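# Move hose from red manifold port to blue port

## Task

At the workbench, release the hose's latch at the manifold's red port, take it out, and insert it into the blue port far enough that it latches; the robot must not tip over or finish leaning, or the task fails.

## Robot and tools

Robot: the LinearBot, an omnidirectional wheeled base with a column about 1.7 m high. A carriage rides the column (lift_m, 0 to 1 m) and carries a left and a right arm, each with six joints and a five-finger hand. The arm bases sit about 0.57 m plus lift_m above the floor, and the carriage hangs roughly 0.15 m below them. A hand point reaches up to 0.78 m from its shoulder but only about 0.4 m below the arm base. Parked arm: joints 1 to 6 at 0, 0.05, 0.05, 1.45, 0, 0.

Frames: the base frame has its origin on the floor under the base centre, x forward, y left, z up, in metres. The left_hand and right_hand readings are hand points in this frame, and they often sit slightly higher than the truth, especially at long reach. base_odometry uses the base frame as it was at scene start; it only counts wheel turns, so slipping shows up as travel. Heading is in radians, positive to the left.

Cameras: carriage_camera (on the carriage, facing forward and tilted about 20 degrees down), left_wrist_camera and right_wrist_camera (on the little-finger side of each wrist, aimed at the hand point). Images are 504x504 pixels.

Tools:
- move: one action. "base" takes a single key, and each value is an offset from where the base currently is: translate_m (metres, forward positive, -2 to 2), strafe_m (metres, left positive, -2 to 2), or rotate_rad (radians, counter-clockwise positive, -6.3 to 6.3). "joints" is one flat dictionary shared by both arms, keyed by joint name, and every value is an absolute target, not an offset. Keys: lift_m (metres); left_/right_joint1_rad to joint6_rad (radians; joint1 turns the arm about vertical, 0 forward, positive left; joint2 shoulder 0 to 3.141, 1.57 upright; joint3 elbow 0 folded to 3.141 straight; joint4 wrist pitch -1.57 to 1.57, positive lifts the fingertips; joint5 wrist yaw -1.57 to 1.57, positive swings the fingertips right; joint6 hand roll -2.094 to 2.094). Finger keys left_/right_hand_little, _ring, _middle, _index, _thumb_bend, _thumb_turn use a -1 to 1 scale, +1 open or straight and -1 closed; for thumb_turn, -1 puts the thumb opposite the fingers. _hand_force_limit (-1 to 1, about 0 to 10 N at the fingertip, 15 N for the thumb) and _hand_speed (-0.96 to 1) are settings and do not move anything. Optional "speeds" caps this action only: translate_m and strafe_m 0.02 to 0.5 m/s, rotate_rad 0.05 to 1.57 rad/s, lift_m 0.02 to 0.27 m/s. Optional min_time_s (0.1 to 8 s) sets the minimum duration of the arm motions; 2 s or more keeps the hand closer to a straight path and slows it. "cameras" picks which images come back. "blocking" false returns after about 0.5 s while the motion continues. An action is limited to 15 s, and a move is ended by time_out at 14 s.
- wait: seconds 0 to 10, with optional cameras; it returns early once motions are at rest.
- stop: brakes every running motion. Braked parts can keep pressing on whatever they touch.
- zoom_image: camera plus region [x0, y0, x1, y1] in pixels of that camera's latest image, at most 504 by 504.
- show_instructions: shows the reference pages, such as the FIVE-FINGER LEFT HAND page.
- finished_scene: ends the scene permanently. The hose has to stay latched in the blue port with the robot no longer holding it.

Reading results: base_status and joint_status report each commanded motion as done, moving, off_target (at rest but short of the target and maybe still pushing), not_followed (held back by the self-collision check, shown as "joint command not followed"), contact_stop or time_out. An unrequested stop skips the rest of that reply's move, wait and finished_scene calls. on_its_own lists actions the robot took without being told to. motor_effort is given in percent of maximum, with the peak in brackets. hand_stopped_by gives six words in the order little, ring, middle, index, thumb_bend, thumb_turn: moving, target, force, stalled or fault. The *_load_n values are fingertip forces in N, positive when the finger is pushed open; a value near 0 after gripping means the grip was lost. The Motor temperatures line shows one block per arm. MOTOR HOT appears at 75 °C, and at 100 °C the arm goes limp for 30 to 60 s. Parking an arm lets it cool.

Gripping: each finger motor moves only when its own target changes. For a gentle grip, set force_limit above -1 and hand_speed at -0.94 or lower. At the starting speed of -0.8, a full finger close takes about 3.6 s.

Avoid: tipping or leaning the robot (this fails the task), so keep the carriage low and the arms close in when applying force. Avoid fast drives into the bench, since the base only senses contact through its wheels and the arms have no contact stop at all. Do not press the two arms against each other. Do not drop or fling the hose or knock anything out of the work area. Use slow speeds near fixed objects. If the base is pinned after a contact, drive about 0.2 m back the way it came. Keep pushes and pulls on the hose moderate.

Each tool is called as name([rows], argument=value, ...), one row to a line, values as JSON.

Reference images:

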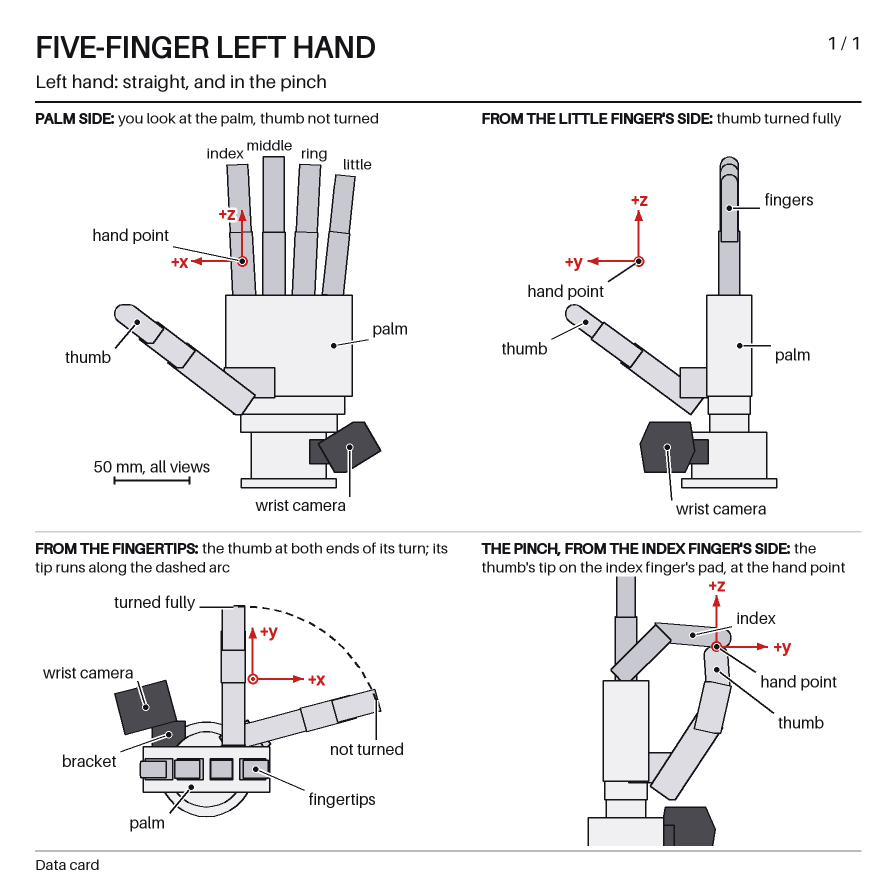

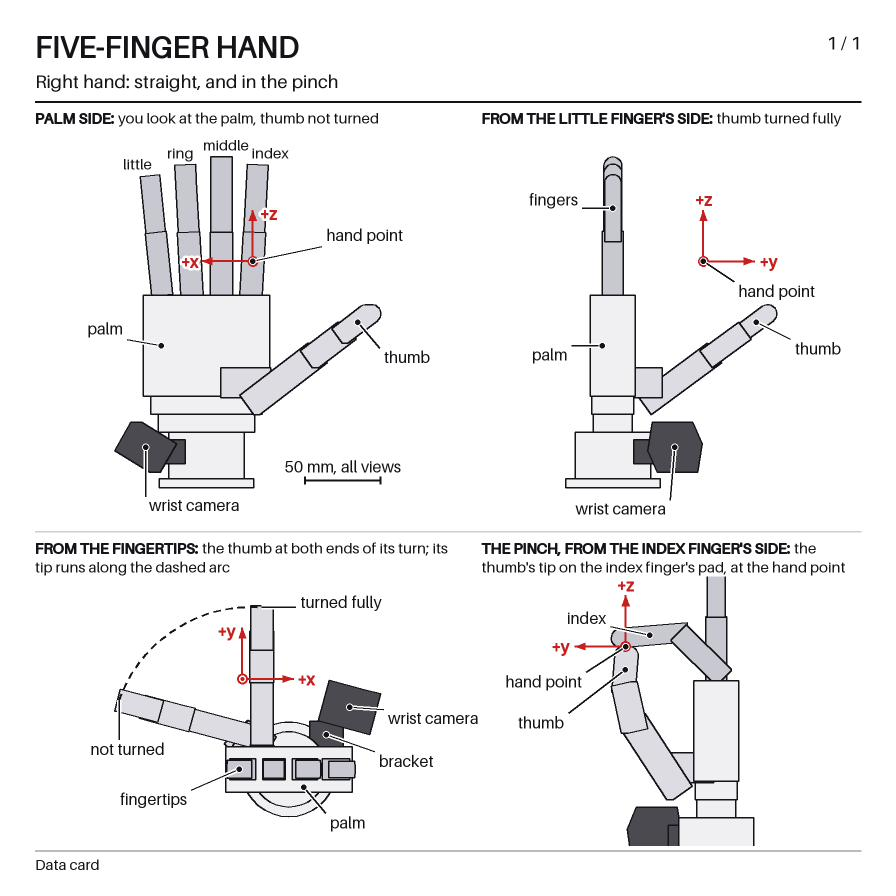

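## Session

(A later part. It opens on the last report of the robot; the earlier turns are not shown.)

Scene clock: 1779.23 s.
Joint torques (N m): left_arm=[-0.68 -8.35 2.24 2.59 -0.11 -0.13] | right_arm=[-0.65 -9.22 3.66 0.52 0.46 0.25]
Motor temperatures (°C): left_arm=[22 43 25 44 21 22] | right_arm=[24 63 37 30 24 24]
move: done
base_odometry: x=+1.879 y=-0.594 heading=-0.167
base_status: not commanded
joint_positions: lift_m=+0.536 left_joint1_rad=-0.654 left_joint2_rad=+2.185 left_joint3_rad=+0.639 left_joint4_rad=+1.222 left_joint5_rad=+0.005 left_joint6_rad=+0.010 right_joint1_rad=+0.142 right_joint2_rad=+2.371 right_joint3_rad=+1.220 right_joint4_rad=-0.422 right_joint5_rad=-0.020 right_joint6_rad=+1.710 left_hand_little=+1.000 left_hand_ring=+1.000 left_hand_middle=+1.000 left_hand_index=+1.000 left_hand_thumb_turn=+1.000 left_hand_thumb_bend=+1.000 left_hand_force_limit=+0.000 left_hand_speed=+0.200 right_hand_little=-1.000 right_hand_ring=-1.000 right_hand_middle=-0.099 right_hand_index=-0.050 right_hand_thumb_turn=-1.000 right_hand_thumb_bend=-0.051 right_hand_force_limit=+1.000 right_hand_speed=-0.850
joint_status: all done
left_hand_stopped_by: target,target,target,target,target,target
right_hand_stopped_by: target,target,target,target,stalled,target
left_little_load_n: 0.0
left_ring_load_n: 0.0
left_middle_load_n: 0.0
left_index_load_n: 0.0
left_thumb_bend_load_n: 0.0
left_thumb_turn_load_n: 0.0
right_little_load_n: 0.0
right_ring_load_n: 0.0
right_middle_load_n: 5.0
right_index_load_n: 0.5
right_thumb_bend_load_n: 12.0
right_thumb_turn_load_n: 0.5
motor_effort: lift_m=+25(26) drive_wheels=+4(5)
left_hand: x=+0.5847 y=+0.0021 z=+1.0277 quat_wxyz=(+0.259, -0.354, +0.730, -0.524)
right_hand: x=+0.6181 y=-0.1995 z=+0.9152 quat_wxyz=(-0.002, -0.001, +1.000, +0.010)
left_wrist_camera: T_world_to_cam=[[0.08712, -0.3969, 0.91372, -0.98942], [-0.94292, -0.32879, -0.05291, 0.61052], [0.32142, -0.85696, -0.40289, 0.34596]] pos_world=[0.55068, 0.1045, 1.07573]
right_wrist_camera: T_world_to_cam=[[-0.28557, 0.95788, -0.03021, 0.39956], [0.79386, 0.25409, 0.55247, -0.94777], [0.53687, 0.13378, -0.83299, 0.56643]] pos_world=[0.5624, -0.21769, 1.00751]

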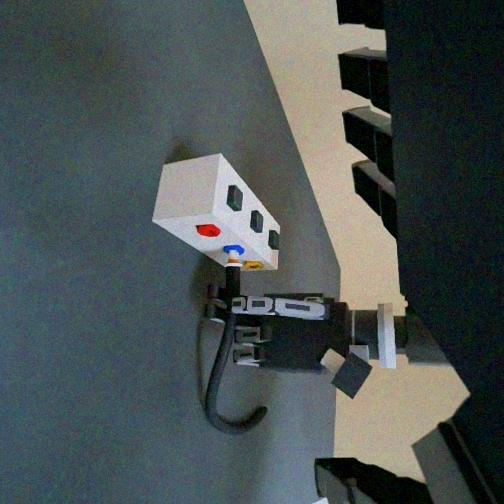

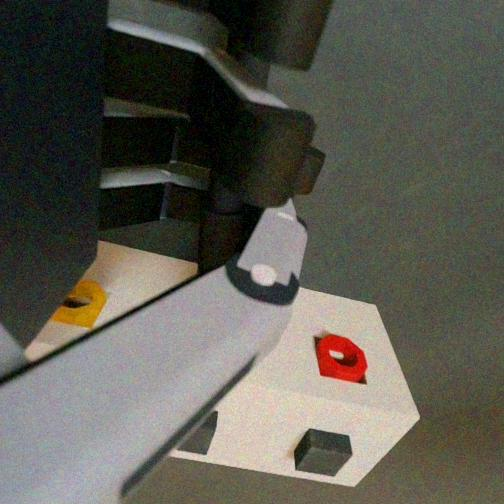

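move(joints={"right_joint1_rad": 0.13, "right_joint2_rad": 2.4, "right_joint3_rad": 1.315, "right_joint4_rad": -0.40, "right_joint6_rad": 1.735}, min_time_s=2, cameras=["left_wrist_camera", "right_wrist_camera"])

zoom_image(camera="left_wrist_camera", region=[190, 220, 290, 320])

zoom_image(camera="right_wrist_camera", region=[170, 100, 420, 350])

Scene clock: 1788.50 s.
Joint torques (N m): left_arm=[-0.72 -8.29 2.35 2.56 -0.14 -0.13] | right_arm=[-0.95 -8.84 8.94 1.02 0.52 0.41]
Motor temperatures (°C): left_arm=[22 43 25 44 21 22] | right_arm=[24 63 37 30 24 24]
move: off_target
base_odometry: x=+1.879 y=-0.594 heading=-0.167
base_status: not commanded
joint_positions: lift_m=+0.536 left_joint1_rad=-0.654 left_joint2_rad=+2.185 left_joint3_rad=+0.639 left_joint4_rad=+1.222 left_joint5_rad=+0.005 left_joint6_rad=+0.010 right_joint1_rad=+0.142 right_joint2_rad=+2.397 right_joint3_rad=+1.273 right_joint4_rad=-0.467 right_joint5_rad=-0.026 right_joint6_rad=+1.706 left_hand_little=+1.000 left_hand_ring=+1.000 left_hand_middle=+1.000 left_hand_index=+1.000 left_hand_thumb_turn=+1.000 left_hand_thumb_bend=+1.000 left_hand_force_limit=+0.000 left_hand_speed=+0.200 right_hand_little=-1.000 right_hand_ring=-1.000 right_hand_middle=-0.099 right_hand_index=-0.050 right_hand_thumb_turn=-1.000 right_hand_thumb_bend=-0.051 right_hand_force_limit=+1.000 right_hand_speed=-0.850
joint_status: right_joint4_rad off_target (ended at -0.467, target -0.400); right_joint6_rad off_target (ended at +1.706, target +1.735); the others done
left_hand_stopped_by: target,target,target,target,target,target
right_hand_stopped_by: target,target,target,target,stalled,target
left_little_load_n: 0.0
left_ring_load_n: 0.0
left_middle_load_n: 0.0
left_index_load_n: 0.0
left_thumb_bend_load_n: 0.0
left_thumb_turn_load_n: -0.5
right_little_load_n: 0.0
right_ring_load_n: 0.0
right_middle_load_n: 4.5
right_index_load_n: 0.0
right_thumb_bend_load_n: 11.0
right_thumb_turn_load_n: -1.0
motor_effort: lift_m=+25(25) drive_wheels=+5(5)
left_hand: x=+0.5847 y=+0.0021 z=+1.0277 quat_wxyz=(+0.259, -0.354, +0.730, -0.524)
right_hand: x=+0.6227 y=-0.1974 z=+0.9143 quat_wxyz=(-0.012, -0.003, +1.000, +0.011)
left_wrist_camera: T_world_to_cam=[[0.08712, -0.3969, 0.91372, -0.98942], [-0.94292, -0.32879, -0.05291, 0.61052], [0.32142, -0.85696, -0.40289, 0.34596]] pos_world=[0.55068, 0.1045, 1.07573]
right_wrist_camera: T_world_to_cam=[[-0.29007, 0.95678, -0.02099, 0.39299], [0.80315, 0.25531, 0.5383, -0.94412], [0.52039, 0.13929, -0.84249, 0.58295]] pos_world=[0.5689, -0.21616, 1.0076]

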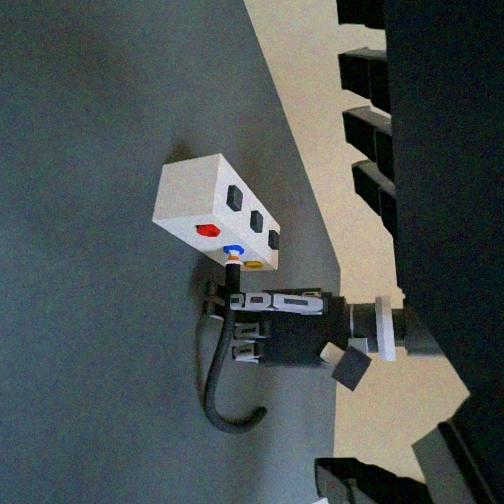

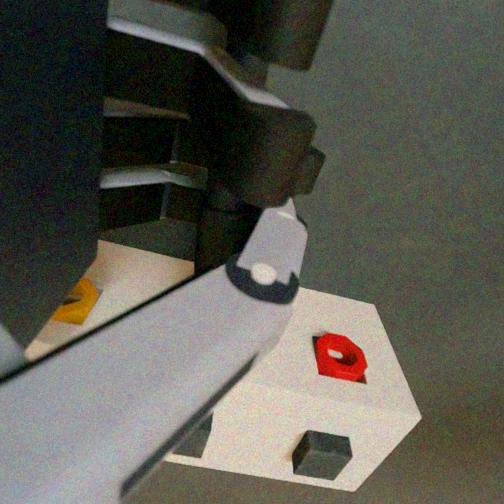

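Scaled by 5.040.

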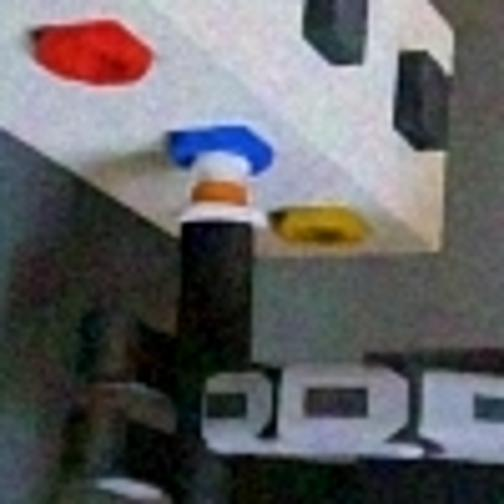

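Scaled by 2.016.

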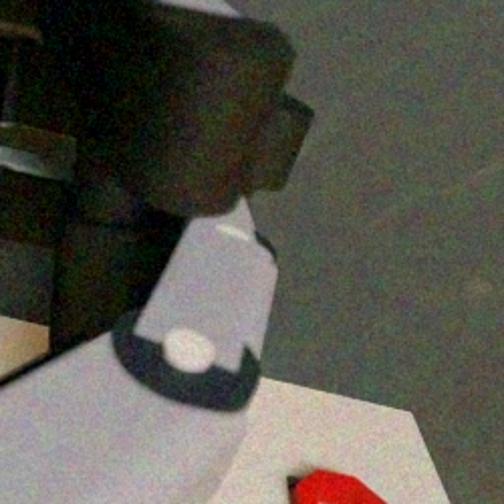

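move(joints={"right_joint1_rad": 0.115, "right_joint5_rad": 0.05, "right_joint3_rad": 1.36, "right_joint4_rad": -0.26, "right_joint6_rad": 1.76, "lift_m": 0.5385}, speeds={"lift_m": 0.02}, min_time_s=2, cameras=["left_wrist_camera", "right_wrist_camera"])

zoom_image(camera="left_wrist_camera", region=[190, 220, 290, 320])

zoom_image(camera="right_wrist_camera", region=[170, 100, 420, 350])

Scene clock: 1796.37 s.
Joint torques (N m): left_arm=[-0.7 -8.38 2.25 2.6 -0.13 -0.14] | right_arm=[-2.15 -10.06 11.88 2.44 0.85 0.71]
Motor temperatures (°C): left_arm=[22 43 25 44 21 22] | right_arm=[24 63 38 30 24 24]
move: off_target
base_odometry: x=+1.879 y=-0.594 heading=-0.167
base_status: not commanded
joint_positions: lift_m=+0.538 left_joint1_rad=-0.654 left_joint2_rad=+2.185 left_joint3_rad=+0.639 left_joint4_rad=+1.223 left_joint5_rad=+0.005 left_joint6_rad=+0.010 right_joint1_rad=+0.142 right_joint2_rad=+2.411 right_joint3_rad=+1.288 right_joint4_rad=-0.467 right_joint5_rad=-0.025 right_joint6_rad=+1.706 left_hand_little=+1.000 left_hand_ring=+1.000 left_hand_middle=+1.000 left_hand_index=+1.000 left_hand_thumb_turn=+1.000 left_hand_thumb_bend=+1.000 left_hand_force_limit=+0.000 left_hand_speed=+0.200 right_hand_little=-1.000 right_hand_ring=-1.000 right_hand_middle=-0.099 right_hand_index=-0.050 right_hand_thumb_turn=-1.000 right_hand_thumb_bend=-0.051 right_hand_force_limit=+1.000 right_hand_speed=-0.850
joint_status: right_joint1_rad off_target (ended at +0.142, target +0.115); right_joint3_rad off_target (ended at +1.288, target +1.360); right_joint4_rad off_target (ended at -0.467, target -0.260); right_joint5_rad off_target (ended at -0.025, target +0.050); right_joint6_rad off_target (ended at +1.706, target +1.760); the others done
left_hand_stopped_by: target,target,target,target,target,target
right_hand_stopped_by: target,target,target,target,stalled,target
left_little_load_n: 0.0
left_ring_load_n: 0.0
left_middle_load_n: 0.0
left_index_load_n: 0.0
left_thumb_bend_load_n: 0.0
left_thumb_turn_load_n: 0.0
right_little_load_n: 0.0
right_ring_load_n: 0.0
right_middle_load_n: 4.5
right_index_load_n: 0.0
right_thumb_bend_load_n: 10.5
right_thumb_turn_load_n: -2.5
motor_effort: lift_m=+35(37) drive_wheels=+5(5)
left_hand: x=+0.5848 y=+0.0020 z=+1.0295 quat_wxyz=(+0.259, -0.354, +0.730, -0.524)
right_hand: x=+0.6256 y=-0.1971 z=+0.9130 quat_wxyz=(-0.011, -0.003, +1.000, +0.011)
left_wrist_camera: T_world_to_cam=[[0.08658, -0.39647, 0.91396, -0.99097], [-0.9429, -0.32878, -0.0533, 0.61103], [0.32162, -0.85716, -0.40229, 0.34591]] pos_world=[0.55068, 0.1045, 1.07743]
right_wrist_camera: T_world_to_cam=[[-0.28996, 0.95679, -0.02189, 0.39431], [0.80267, 0.25559, 0.53888, -0.94592], [0.52119, 0.13869, -0.8421, 0.57943]] pos_world=[0.57161, -0.21587, 1.0063]

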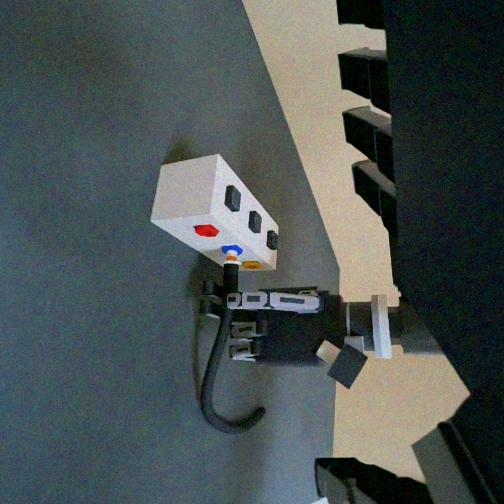

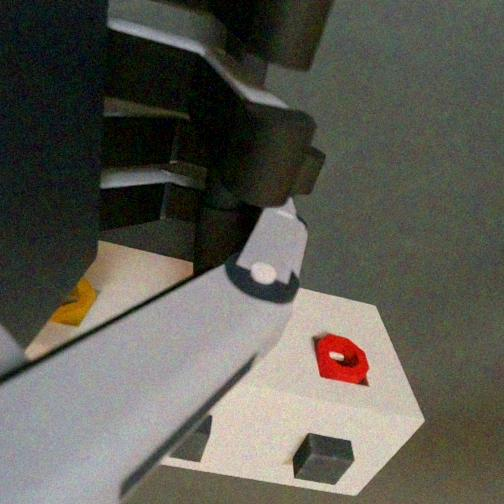

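Scaled by 5.040.

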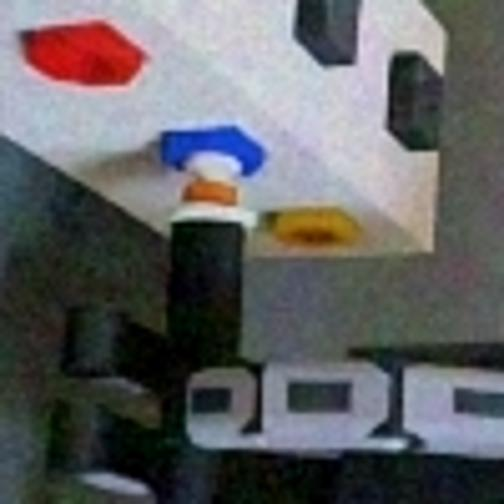

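Scaled by 2.016.

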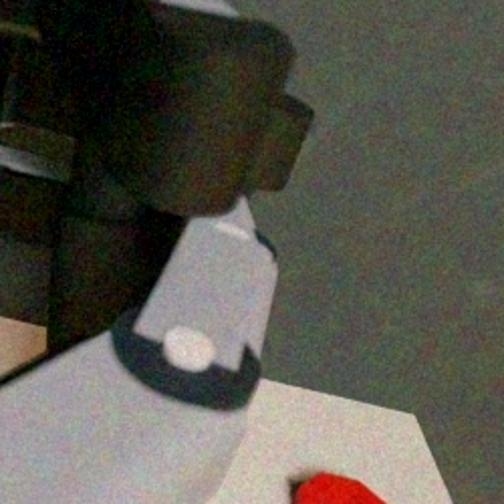

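move(joints={"right_joint1_rad": 0.105, "right_joint5_rad": 0.07, "right_joint3_rad": 1.40, "right_joint4_rad": -0.12, "right_joint6_rad": 1.78, "lift_m": 0.541}, speeds={"lift_m": 0.02}, min_time_s=2, cameras=["left_wrist_camera", "right_wrist_camera"])

zoom_image(camera="left_wrist_camera", region=[190, 220, 290, 320])

zoom_image(camera="right_wrist_camera", region=[170, 100, 420, 350])

Scene clock: 1810.13 s.
Joint torques (N m): left_arm=[-0.68 -8.32 2.22 2.5 -0.12 -0.11] | right_arm=[-2.92 -11.23 14.99 3.71 0.97 0.95]
Motor temperatures (°C): left_arm=[22 44 25 44 21 22] | right_arm=[24 65 41 33 25 24]
move: off_target
base_odometry: x=+1.879 y=-0.594 heading=-0.167
base_status: not commanded
joint_positions: lift_m=+0.541 left_joint1_rad=-0.654 left_joint2_rad=+2.185 left_joint3_rad=+0.639 left_joint4_rad=+1.223 left_joint5_rad=+0.005 left_joint6_rad=+0.010 right_joint1_rad=+0.142 right_joint2_rad=+2.425 right_joint3_rad=+1.297 right_joint4_rad=-0.449 right_joint5_rad=-0.018 right_joint6_rad=+1.706 left_hand_little=+1.000 left_hand_ring=+1.000 left_hand_middle=+1.000 left_hand_index=+1.000 left_hand_thumb_turn=+1.000 left_hand_thumb_bend=+1.000 left_hand_force_limit=+0.000 left_hand_speed=+0.200 right_hand_little=-1.000 right_hand_ring=-1.000 right_hand_middle=-0.099 right_hand_index=-0.050 right_hand_thumb_turn=-1.000 right_hand_thumb_bend=-0.051 right_hand_force_limit=+1.000 right_hand_speed=-0.850
joint_status: right_joint1_rad off_target (ended at +0.142, target +0.105); right_joint3_rad off_target (ended at +1.297, target +1.400); right_joint4_rad off_target (ended at -0.449, target -0.120); right_joint5_rad off_target (ended at -0.018, target +0.070); right_joint6_rad off_target (ended at +1.706, target +1.780); the others done
left_hand_stopped_by: target,target,target,target,target,target
right_hand_stopped_by: target,target,target,target,stalled,target
left_little_load_n: 0.0
left_ring_load_n: 0.0
left_middle_load_n: 0.0
left_index_load_n: 0.0
left_thumb_bend_load_n: 0.0
left_thumb_turn_load_n: 0.0
right_little_load_n: 0.5
right_ring_load_n: -0.5
right_middle_load_n: 5.0
right_index_load_n: 0.0
right_thumb_bend_load_n: 11.5
right_thumb_turn_load_n: -3.0
motor_effort: lift_m=+35(38) drive_wheels=+4(5)
left_hand: x=+0.5848 y=+0.0020 z=+1.0320 quat_wxyz=(+0.259, -0.354, +0.730, -0.524)
right_hand: x=+0.6307 y=-0.1978 z=+0.9120 quat_wxyz=(-0.005, -0.003, +1.000, +0.008)
left_wrist_camera: T_world_to_cam=[[0.08658, -0.39647, 0.91396, -0.99317], [-0.9429, -0.32878, -0.0533, 0.61116], [0.32162, -0.85716, -0.40229, 0.34687]] pos_world=[0.55068, 0.1045, 1.07983]
right_wrist_camera: T_world_to_cam=[[-0.28974, 0.9566, -0.031, 0.40451], [0.79511, 0.25861, 0.54856, -0.9528], [0.53277, 0.13429, -0.83554, 0.5618]] pos_world=[0.57548, -0.21599, 1.00461]

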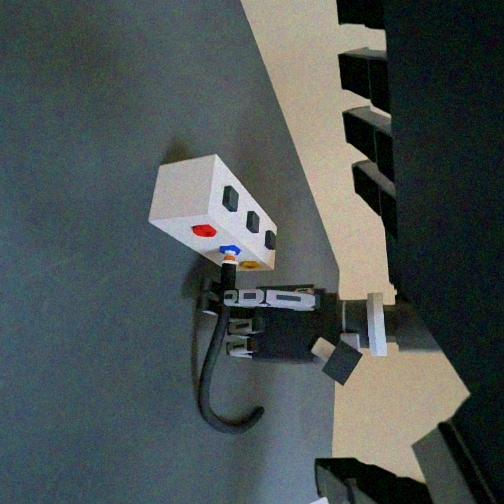

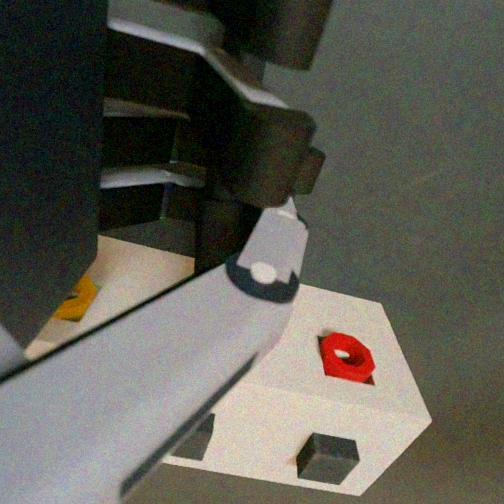

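Scaled by 5.040.

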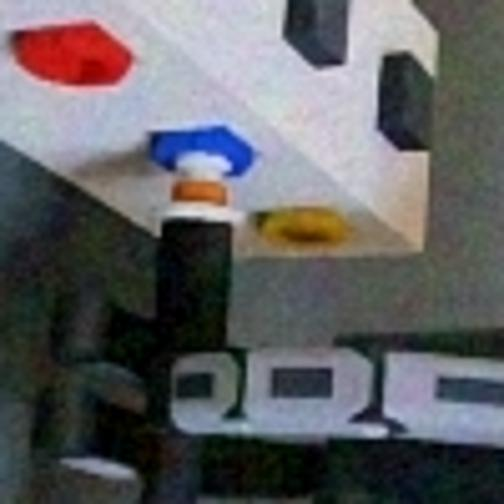

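Scaled by 2.016.

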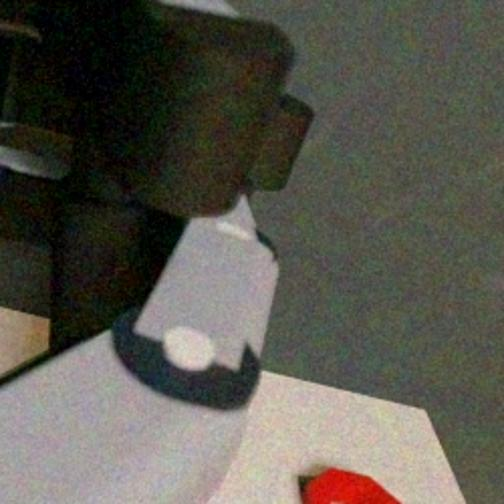

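move(joints={"right_joint1_rad": 0.1, "right_joint5_rad": 0.09, "right_joint3_rad": 1.43, "right_joint4_rad": 0.02, "right_joint6_rad": 1.80, "lift_m": 0.544}, speeds={"lift_m": 0.02}, min_time_s=2.5, cameras=["left_wrist_camera", "right_wrist_camera"])

zoom_image(camera="left_wrist_camera", region=[190, 220, 290, 320])

zoom_image(camera="right_wrist_camera", region=[170, 100, 420, 350])

Scene clock: 1820.90 s.
Joint torques (N m): left_arm=[-0.8 -8.28 2.19 2.5 -0.12 -0.1] | right_arm=[-3.33 -12.33 17.81 4.86 1.1 1.2]
Motor temperatures (°C): left_arm=[22 44 25 45 21 22] | right_arm=[24 66 42 40 25 25]
move: off_target
base_odometry: x=+1.879 y=-0.594 heading=-0.167
base_status: not commanded
joint_positions: lift_m=+0.544 left_joint1_rad=-0.654 left_joint2_rad=+2.185 left_joint3_rad=+0.639 left_joint4_rad=+1.225 left_joint5_rad=+0.005 left_joint6_rad=+0.010 right_joint1_rad=+0.142 right_joint2_rad=+2.439 right_joint3_rad=+1.299 right_joint4_rad=-0.418 right_joint5_rad=-0.012 right_joint6_rad=+1.706 left_hand_little=+1.000 left_hand_ring=+1.000 left_hand_middle=+1.000 left_hand_index=+1.000 left_hand_thumb_turn=+1.000 left_hand_thumb_bend=+1.000 left_hand_force_limit=+0.000 left_hand_speed=+0.200 right_hand_little=-1.000 right_hand_ring=-1.000 right_hand_middle=-0.098 right_hand_index=-0.050 right_hand_thumb_turn=-1.000 right_hand_thumb_bend=-0.051 right_hand_force_limit=+1.000 right_hand_speed=-0.850
joint_status: right_joint1_rad off_target (ended at +0.142, target +0.100); right_joint3_rad off_target (ended at +1.299, target +1.430); right_joint4_rad off_target (ended at -0.418, target +0.020); right_joint5_rad off_target (ended at -0.012, target +0.090); right_joint6_rad off_target (ended at +1.706, target +1.800); the others done
left_hand_stopped_by: target,target,target,target,target,target
right_hand_stopped_by: target,target,target,target,stalled,target
left_little_load_n: 0.0
left_ring_load_n: 0.0
left_middle_load_n: 0.0
left_index_load_n: 0.0
left_thumb_bend_load_n: 0.0
left_thumb_turn_load_n: 0.0
right_little_load_n: 0.0
right_ring_load_n: -1.0
right_middle_load_n: 6.0
right_index_load_n: 0.5
right_thumb_bend_load_n: 13.5
right_thumb_turn_load_n: -4.0
motor_effort: lift_m=+35(38) drive_wheels=+4(5)
left_hand: x=+0.5850 y=+0.0019 z=+1.0354 quat_wxyz=(+0.260, -0.354, +0.730, -0.524)
right_hand: x=+0.6359 y=-0.1982 z=+0.9109 quat_wxyz=(+0.005, -0.003, +1.000, +0.007)
left_wrist_camera: T_world_to_cam=[[0.08522, -0.39537, 0.91456, -0.99626], [-0.94282, -0.32885, -0.05431, 0.61254], [0.32223, -0.85763, -0.40079, 0.34614]] pos_world=[0.55088, 0.1044, 1.08313]
right_wrist_camera: T_world_to_cam=[[-0.28898, 0.95652, -0.03955, 0.41365], [0.78417, 0.26021, 0.56336, -0.96249], [0.54915, 0.13179, -0.82527, 0.53793]] pos_world=[0.57889, -0.21611, 1.00252]

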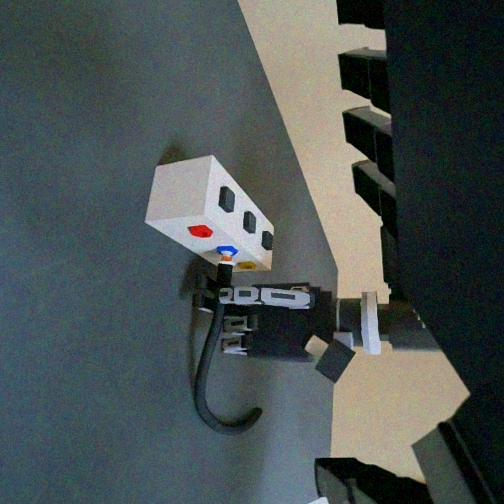

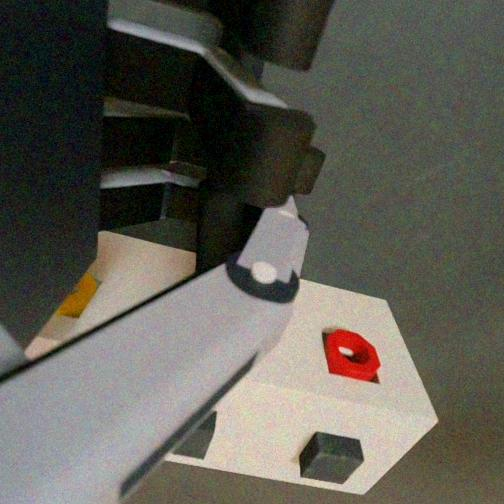

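Scaled by 5.040.

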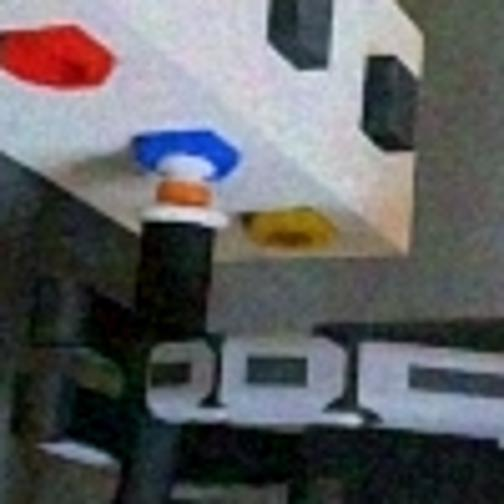

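Scaled by 2.016.

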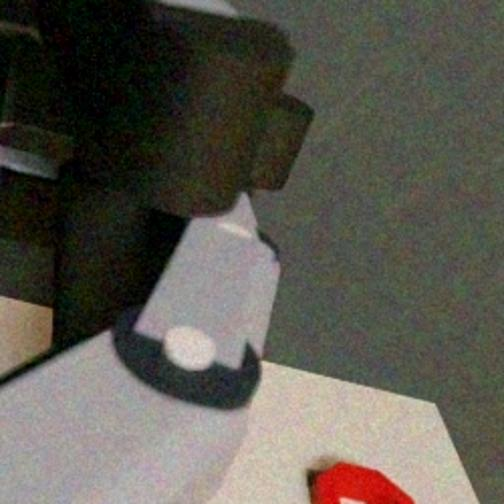

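move(joints={"lift_m": 0.549, "right_joint4_rad": 0.06}, speeds={"lift_m": 0.02}, cameras=["left_wrist_camera", "right_wrist_camera"])

zoom_image(camera="left_wrist_camera", region=[190, 220, 290, 320])

Scene clock: 1835.93 s.
Joint torques (N m): left_arm=[-0.7 -8.38 2.15 2.55 -0.14 -0.12] | right_arm=[-3.34 -13.2 17.74 5.12 1.09 1.2]
Motor temperatures (°C): left_arm=[22 44 25 45 21 22] | right_arm=[25 69 50 49 25 25]
move: off_target
base_odometry: x=+1.879 y=-0.594 heading=-0.167
base_status: not commanded
joint_positions: lift_m=+0.549 left_joint1_rad=-0.654 left_joint2_rad=+2.185 left_joint3_rad=+0.639 left_joint4_rad=+1.226 left_joint5_rad=+0.005 left_joint6_rad=+0.010 right_joint1_rad=+0.142 right_joint2_rad=+2.450 right_joint3_rad=+1.299 right_joint4_rad=-0.403 right_joint5_rad=-0.011 right_joint6_rad=+1.706 left_hand_little=+1.000 left_hand_ring=+1.000 left_hand_middle=+1.000 left_hand_index=+1.000 left_hand_thumb_turn=+1.000 left_hand_thumb_bend=+1.000 left_hand_force_limit=+0.000 left_hand_speed=+0.200 right_hand_little=-1.000 right_hand_ring=-1.000 right_hand_middle=-0.098 right_hand_index=-0.050 right_hand_thumb_turn=-1.000 right_hand_thumb_bend=-0.051 right_hand_force_limit=+1.000 right_hand_speed=-0.850
joint_status: right_joint4_rad off_target (ended at -0.403, target +0.060); the others done
left_hand_stopped_by: target,target,target,target,target,target
right_hand_stopped_by: target,target,target,target,stalled,target
left_little_load_n: 0.0
left_ring_load_n: 0.0
left_middle_load_n: 0.0
left_index_load_n: 0.0
left_thumb_bend_load_n: 0.0
left_thumb_turn_load_n: 0.0
right_little_load_n: 0.0
right_ring_load_n: -1.5
right_middle_load_n: 6.0
right_index_load_n: 0.0
right_thumb_bend_load_n: 13.5
right_thumb_turn_load_n: -3.5
motor_effort: lift_m=+35(37) drive_wheels=+4(5)
left_hand: x=+0.5851 y=+0.0018 z=+1.0406 quat_wxyz=(+0.260, -0.354, +0.729, -0.525)
right_hand: x=+0.6365 y=-0.1984 z=+0.9119 quat_wxyz=(+0.007, -0.003, +1.000, +0.006)
left_wrist_camera: T_world_to_cam=[[0.08468, -0.39498, 0.91478, -1.00094], [-0.94279, -0.32887, -0.05473, 0.61322], [0.32246, -0.85781, -0.40023, 0.34737]] pos_world=[0.55088, 0.1043, 1.08823]
right_wrist_camera: T_world_to_cam=[[-0.28888, 0.95646, -0.04152, 0.41578], [0.78218, 0.2608, 0.56585, -0.96432], [0.55204, 0.13099, -0.82346, 0.5347]] pos_world=[0.57921, -0.21622, 1.00322]

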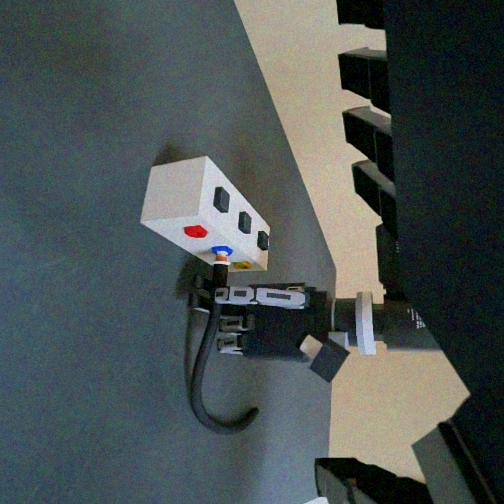

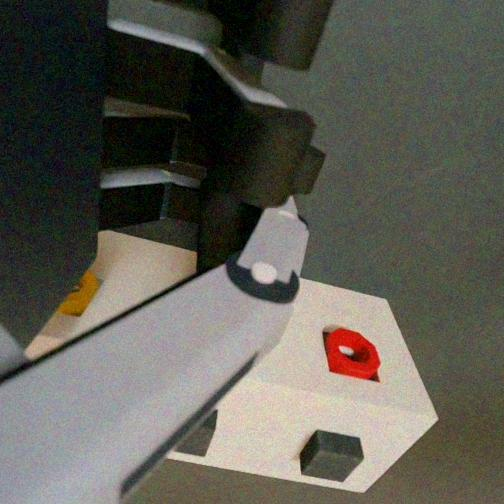

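Scaled by 5.040.

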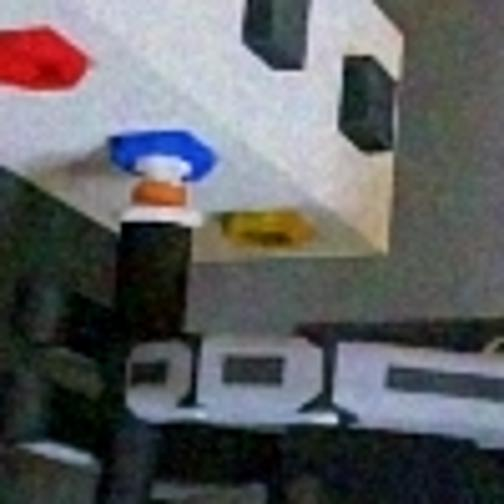

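zoom_image(camera="right_wrist_camera", region=[300, 300, 400, 400])

zoom_image(camera="left_wrist_camera", region=[195, 230, 255, 290])

zoom_image(camera="left_wrist_camera", region=[170, 210, 230, 270])

Scaled by 5.040.

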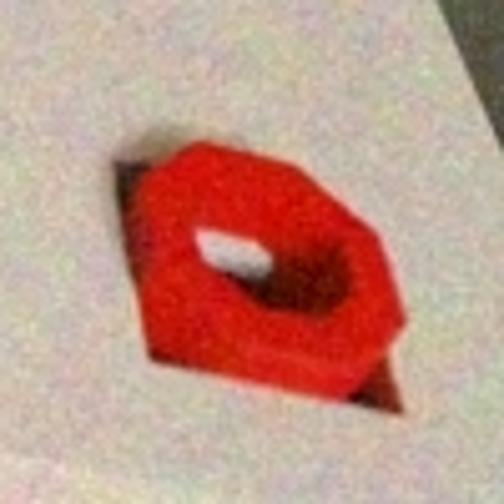

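Scaled by 8.400.

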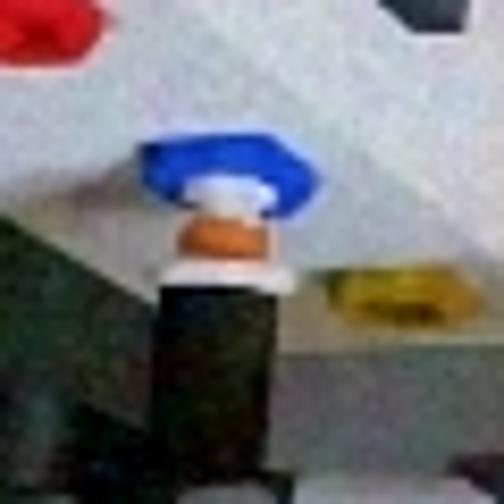

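Scaled by 8.400.

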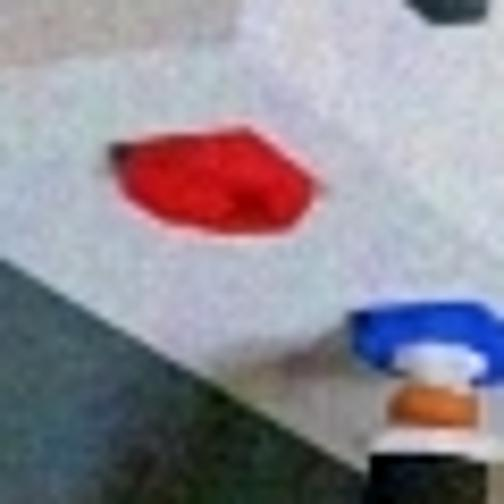

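move(joints={"right_joint3_rad": 1.30, "right_joint4_rad": -0.41, "right_joint1_rad": 0.14, "right_joint5_rad": 0.013, "right_joint6_rad": 1.716, "lift_m": 0.5465}, min_time_s=1.5, cameras=["left_wrist_camera", "right_wrist_camera"])

zoom_image(camera="left_wrist_camera", region=[195, 230, 255, 290])

Scene clock: 1873.47 s.
Joint torques (N m): left_arm=[-0.8 -8.2 2.39 2.56 -0.14 -0.11] | right_arm=[-0.57 -13.09 4.67 0.55 0.42 0.3]
Motor temperatures (°C): left_arm=[22 44 25 46 21 22] | right_arm=[25 75 59 77 26 26]
move: done
MOTOR HOT: joint 4 (wrist pitch) of the right arm now reports 77 °C; the controller stops that arm at 100 °C. To cool a motor, set the load down, stop pushing, or move to a pose that needs little force.
base_odometry: x=+1.879 y=-0.594 heading=-0.167
base_status: not commanded
joint_positions: lift_m=+0.547 left_joint1_rad=-0.654 left_joint2_rad=+2.185 left_joint3_rad=+0.639 left_joint4_rad=+1.223 left_joint5_rad=+0.005 left_joint6_rad=+0.010 right_joint1_rad=+0.147 right_joint2_rad=+2.448 right_joint3_rad=+1.299 right_joint4_rad=-0.429 right_joint5_rad=-0.016 right_joint6_rad=+1.696 left_hand_little=+1.000 left_hand_ring=+1.000 left_hand_middle=+1.000 left_hand_index=+1.000 left_hand_thumb_turn=+1.000 left_hand_thumb_bend=+1.000 left_hand_force_limit=+0.000 left_hand_speed=+0.200 right_hand_little=-1.000 right_hand_ring=-1.000 right_hand_middle=-0.098 right_hand_index=-0.050 right_hand_thumb_turn=-1.000 right_hand_thumb_bend=-0.050 right_hand_force_limit=+1.000 right_hand_speed=-0.850
joint_status: all done
left_hand_stopped_by: target,target,target,target,target,target
right_hand_stopped_by: target,target,target,target,stalled,target
left_little_load_n: 0.0
left_ring_load_n: 0.0
left_middle_load_n: 0.0
left_index_load_n: 0.0
left_thumb_bend_load_n: 0.0
left_thumb_turn_load_n: 0.0
right_little_load_n: 0.0
right_ring_load_n: -2.0
right_middle_load_n: 5.5
right_index_load_n: 0.0
right_thumb_bend_load_n: 8.5
right_thumb_turn_load_n: 0.0
motor_effort: lift_m=+25(26) drive_wheels=+5(5)
left_hand: x=+0.5847 y=+0.0021 z=+1.0382 quat_wxyz=(+0.259, -0.354, +0.730, -0.524)
right_hand: x=+0.6292 y=-0.1957 z=+0.9105 quat_wxyz=(-0.005, -0.011, +1.000, +0.008)
left_wrist_camera: T_world_to_cam=[[0.08685, -0.39668, 0.91384, -0.99892], [-0.94291, -0.32878, -0.05311, 0.61129], [0.32152, -0.85706, -0.40259, 0.34978]] pos_world=[0.55068, 0.1045, 1.08613]
right_wrist_camera: T_world_to_cam=[[-0.30391, 0.95215, -0.0324, 0.41136], [0.79117, 0.27118, 0.54819, -0.94607], [0.53074, 0.14097, -0.83573, 0.56377]] pos_world=[0.5743, -0.2146, 1.00311]

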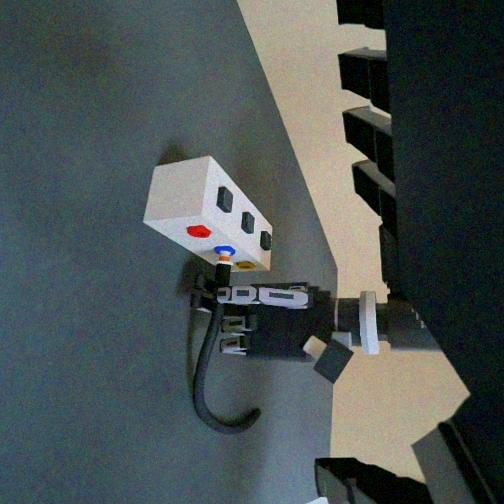

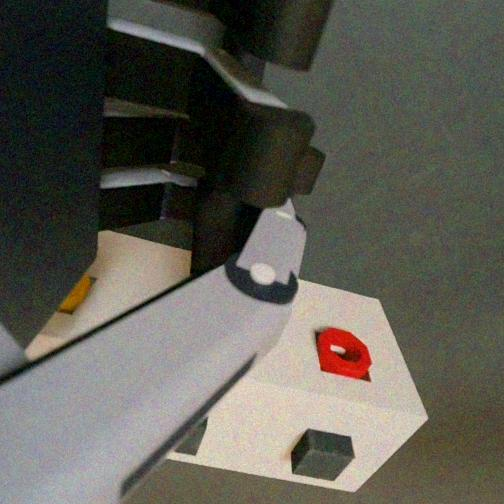

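Scaled by 8.400.

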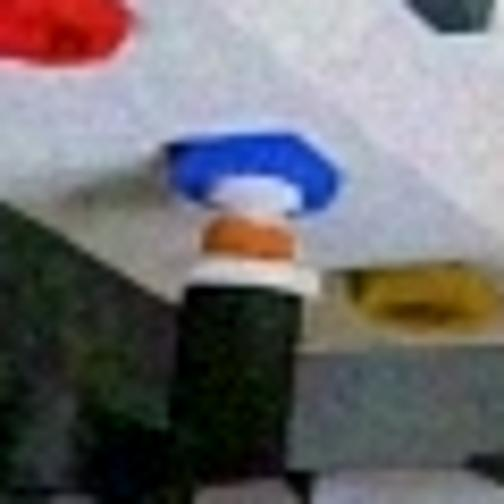

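move(joints={"right_joint2_rad": 2.452, "right_hand_thumb_bend": 0.5, "right_hand_index": 0.07, "right_hand_middle": 0.07, "right_hand_speed": -0.6}, cameras=["left_wrist_camera", "right_wrist_camera"])

zoom_image(camera="right_wrist_camera", region=[200, 200, 320, 320])

zoom_image(camera="left_wrist_camera", region=[195, 230, 255, 290])

Scene clock: 1879.63 s.
Joint torques (N m): left_arm=[-0.76 -8.28 2.21 2.58 -0.15 -0.11] | right_arm=[-0.59 -8.92 4.7 0.53 0.29 0.15]
Motor temperatures (°C): left_arm=[22 44 25 45 21 22] | right_arm=[25 75 56 69 26 25]
move: done
MOTOR HOT: still on. Joint 2 (shoulder) of the right arm now reports 75 °C.
base_odometry: x=+1.879 y=-0.594 heading=-0.167
base_status: not commanded
joint_positions: lift_m=+0.547 left_joint1_rad=-0.654 left_joint2_rad=+2.185 left_joint3_rad=+0.639 left_joint4_rad=+1.223 left_joint5_rad=+0.005 left_joint6_rad=+0.010 right_joint1_rad=+0.147 right_joint2_rad=+2.448 right_joint3_rad=+1.299 right_joint4_rad=-0.425 right_joint5_rad=-0.001 right_joint6_rad=+1.708 left_hand_little=+1.000 left_hand_ring=+1.000 left_hand_middle=+1.000 left_hand_index=+1.000 left_hand_thumb_turn=+1.000 left_hand_thumb_bend=+1.000 left_hand_force_limit=+0.000 left_hand_speed=+0.200 right_hand_little=-1.000 right_hand_ring=-1.000 right_hand_middle=+0.070 right_hand_index=+0.070 right_hand_thumb_turn=-1.000 right_hand_thumb_bend=+0.500 right_hand_force_limit=+1.000 right_hand_speed=-0.600
joint_status: all done
left_hand_stopped_by: target,target,target,target,target,target
right_hand_stopped_by: target,target,target,target,target,target
left_little_load_n: 0.0
left_ring_load_n: 0.0
left_middle_load_n: 0.0
left_index_load_n: 0.0
left_thumb_bend_load_n: 0.0
left_thumb_turn_load_n: 0.0
right_little_load_n: 0.0
right_ring_load_n: 0.0
right_middle_load_n: 0.0
right_index_load_n: 0.0
right_thumb_bend_load_n: 0.0
right_thumb_turn_load_n: 0.0
motor_effort: lift_m=+25(25) drive_wheels=+5(5)
left_hand: x=+0.5847 y=+0.0021 z=+1.0382 quat_wxyz=(+0.259, -0.354, +0.730, -0.524)
right_hand: x=+0.6313 y=-0.1989 z=+0.9098 quat_wxyz=(-0.002, -0.005, +1.000, +0.000)
left_wrist_camera: T_world_to_cam=[[0.08685, -0.39668, 0.91384, -0.99892], [-0.94291, -0.32878, -0.05311, 0.61129], [0.32152, -0.85706, -0.40259, 0.34978]] pos_world=[0.55068, 0.1045, 1.08613]
right_wrist_camera: T_world_to_cam=[[-0.29248, 0.95504, -0.04845, 0.42301], [0.7911, 0.27012, 0.54881, -0.94717], [0.53723, 0.12219, -0.83454, 0.55361]] pos_world=[0.57562, -0.21578, 1.00233]

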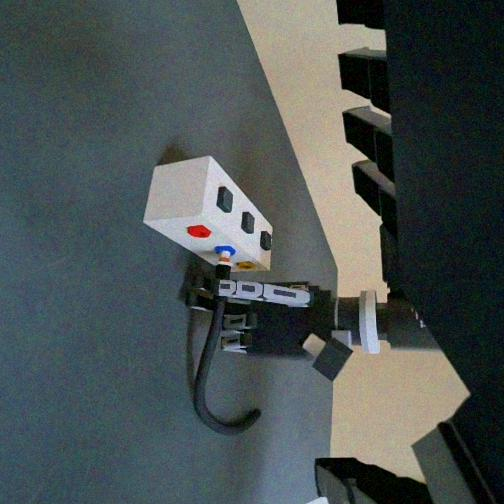

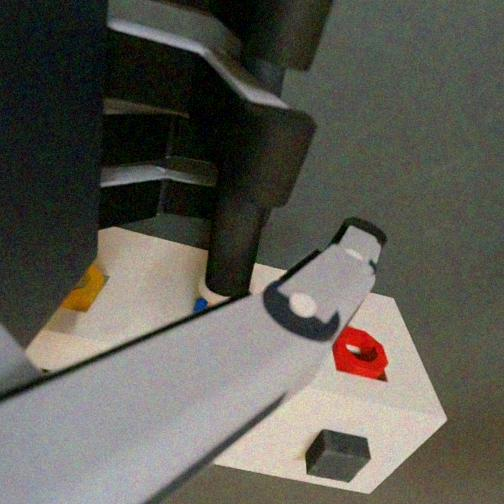

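Scaled by 4.200.

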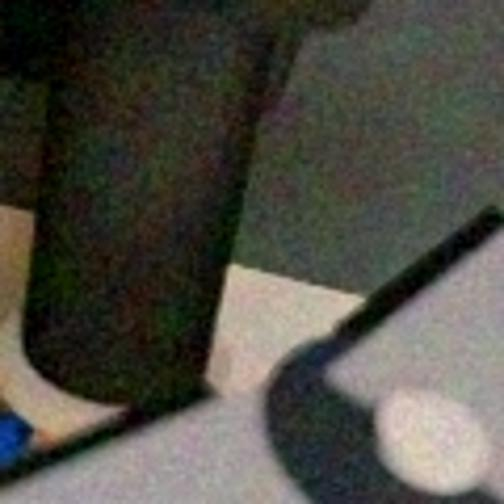

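Scaled by 8.400.

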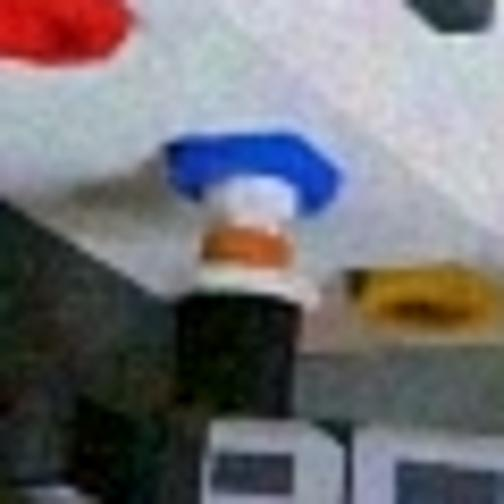

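move(joints={"right_joint1_rad": 0.124, "right_joint2_rad": 2.482, "right_joint3_rad": 1.433, "right_joint4_rad": -0.5085, "right_joint6_rad": 1.6955}, min_time_s=2, cameras=["right_wrist_camera","left_wrist_camera"])

zoom_image(camera="right_wrist_camera", region=[210, 180, 310, 280])

zoom_image(camera="left_wrist_camera", region=[200, 235, 250, 285])

Scene clock: 1891.03 s.
Joint torques (N m): left_arm=[-0.68 -8.34 2.14 2.58 -0.14 -0.11] | right_arm=[-0.65 -9.28 7.51 0.29 0.29 -0.05]
Motor temperatures (°C): left_arm=[22 45 25 45 21 22] | right_arm=[25 72 52 57 25 25]
move: done
MOTOR HOT: cleared for the motors of the right arm.
base_odometry: x=+1.879 y=-0.594 heading=-0.167
base_status: not commanded
joint_positions: lift_m=+0.547 left_joint1_rad=-0.654 left_joint2_rad=+2.185 left_joint3_rad=+0.639 left_joint4_rad=+1.223 left_joint5_rad=+0.005 left_joint6_rad=+0.010 right_joint1_rad=+0.131 right_joint2_rad=+2.477 right_joint3_rad=+1.407 right_joint4_rad=-0.496 right_joint5_rad=+0.000 right_joint6_rad=+1.703 left_hand_little=+1.000 left_hand_ring=+1.000 left_hand_middle=+1.000 left_hand_index=+1.000 left_hand_thumb_turn=+1.000 left_hand_thumb_bend=+1.000 left_hand_force_limit=+0.000 left_hand_speed=+0.200 right_hand_little=-1.000 right_hand_ring=-1.000 right_hand_middle=+0.070 right_hand_index=+0.070 right_hand_thumb_turn=-1.000 right_hand_thumb_bend=+0.500 right_hand_force_limit=+1.000 right_hand_speed=-0.600
joint_status: all done
left_hand_stopped_by: target,target,target,target,target,target
right_hand_stopped_by: target,target,target,target,target,target
left_little_load_n: 0.0
left_ring_load_n: 0.0
left_middle_load_n: 0.0
left_index_load_n: 0.0
left_thumb_bend_load_n: 0.0
left_thumb_turn_load_n: -0.5
right_little_load_n: 0.0
right_ring_load_n: 0.0
right_middle_load_n: 0.0
right_index_load_n: 0.0
right_thumb_bend_load_n: 0.0
right_thumb_turn_load_n: 0.0
motor_effort: lift_m=+25(25) drive_wheels=+5(5)
left_hand: x=+0.5847 y=+0.0021 z=+1.0382 quat_wxyz=(+0.259, -0.354, +0.730, -0.524)
right_hand: x=+0.6548 y=-0.2023 z=+0.9169 quat_wxyz=(+0.002, +0.001, +1.000, +0.001)
pictures: left_wrist_camera, right_wrist_camera
left_wrist_camera: T_world_to_cam=[[0.08685, -0.39668, 0.91384, -0.99892], [-0.94291, -0.32878, -0.05311, 0.61129], [0.32152, -0.85706, -0.40259, 0.34978]] pos_world=[0.55068, 0.1045, 1.08613]
right_wrist_camera: T_world_to_cam=[[-0.28194, 0.95813, -0.04998, 0.42853], [0.78974, 0.26134, 0.55499, -0.97533], [0.54481, 0.117, -0.83036, 0.5375]] pos_world=[0.59825, -0.21858, 1.00903]

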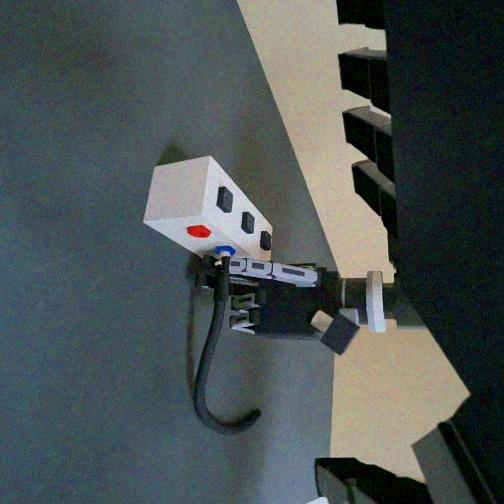

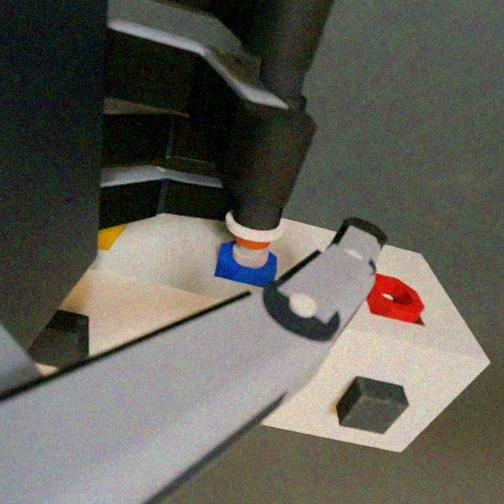

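Scaled by 5.040.

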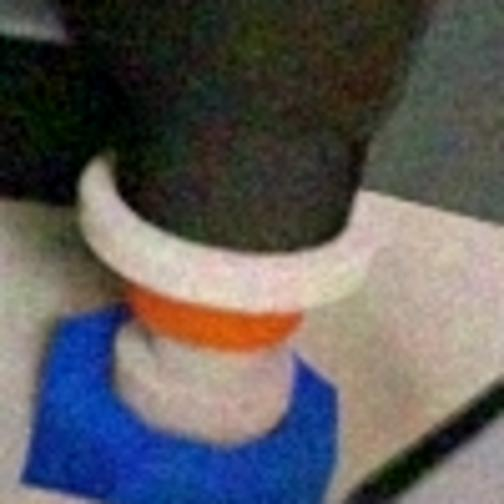

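Scaled by 10.080.

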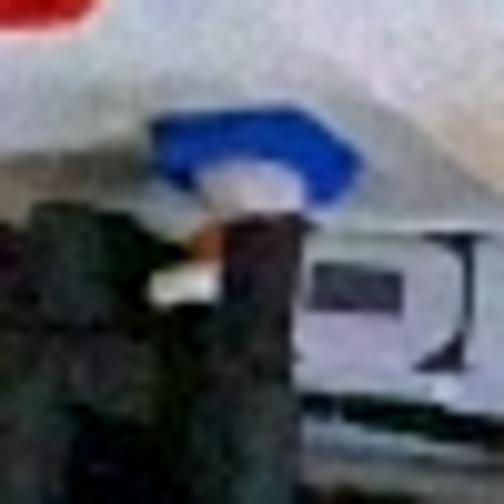

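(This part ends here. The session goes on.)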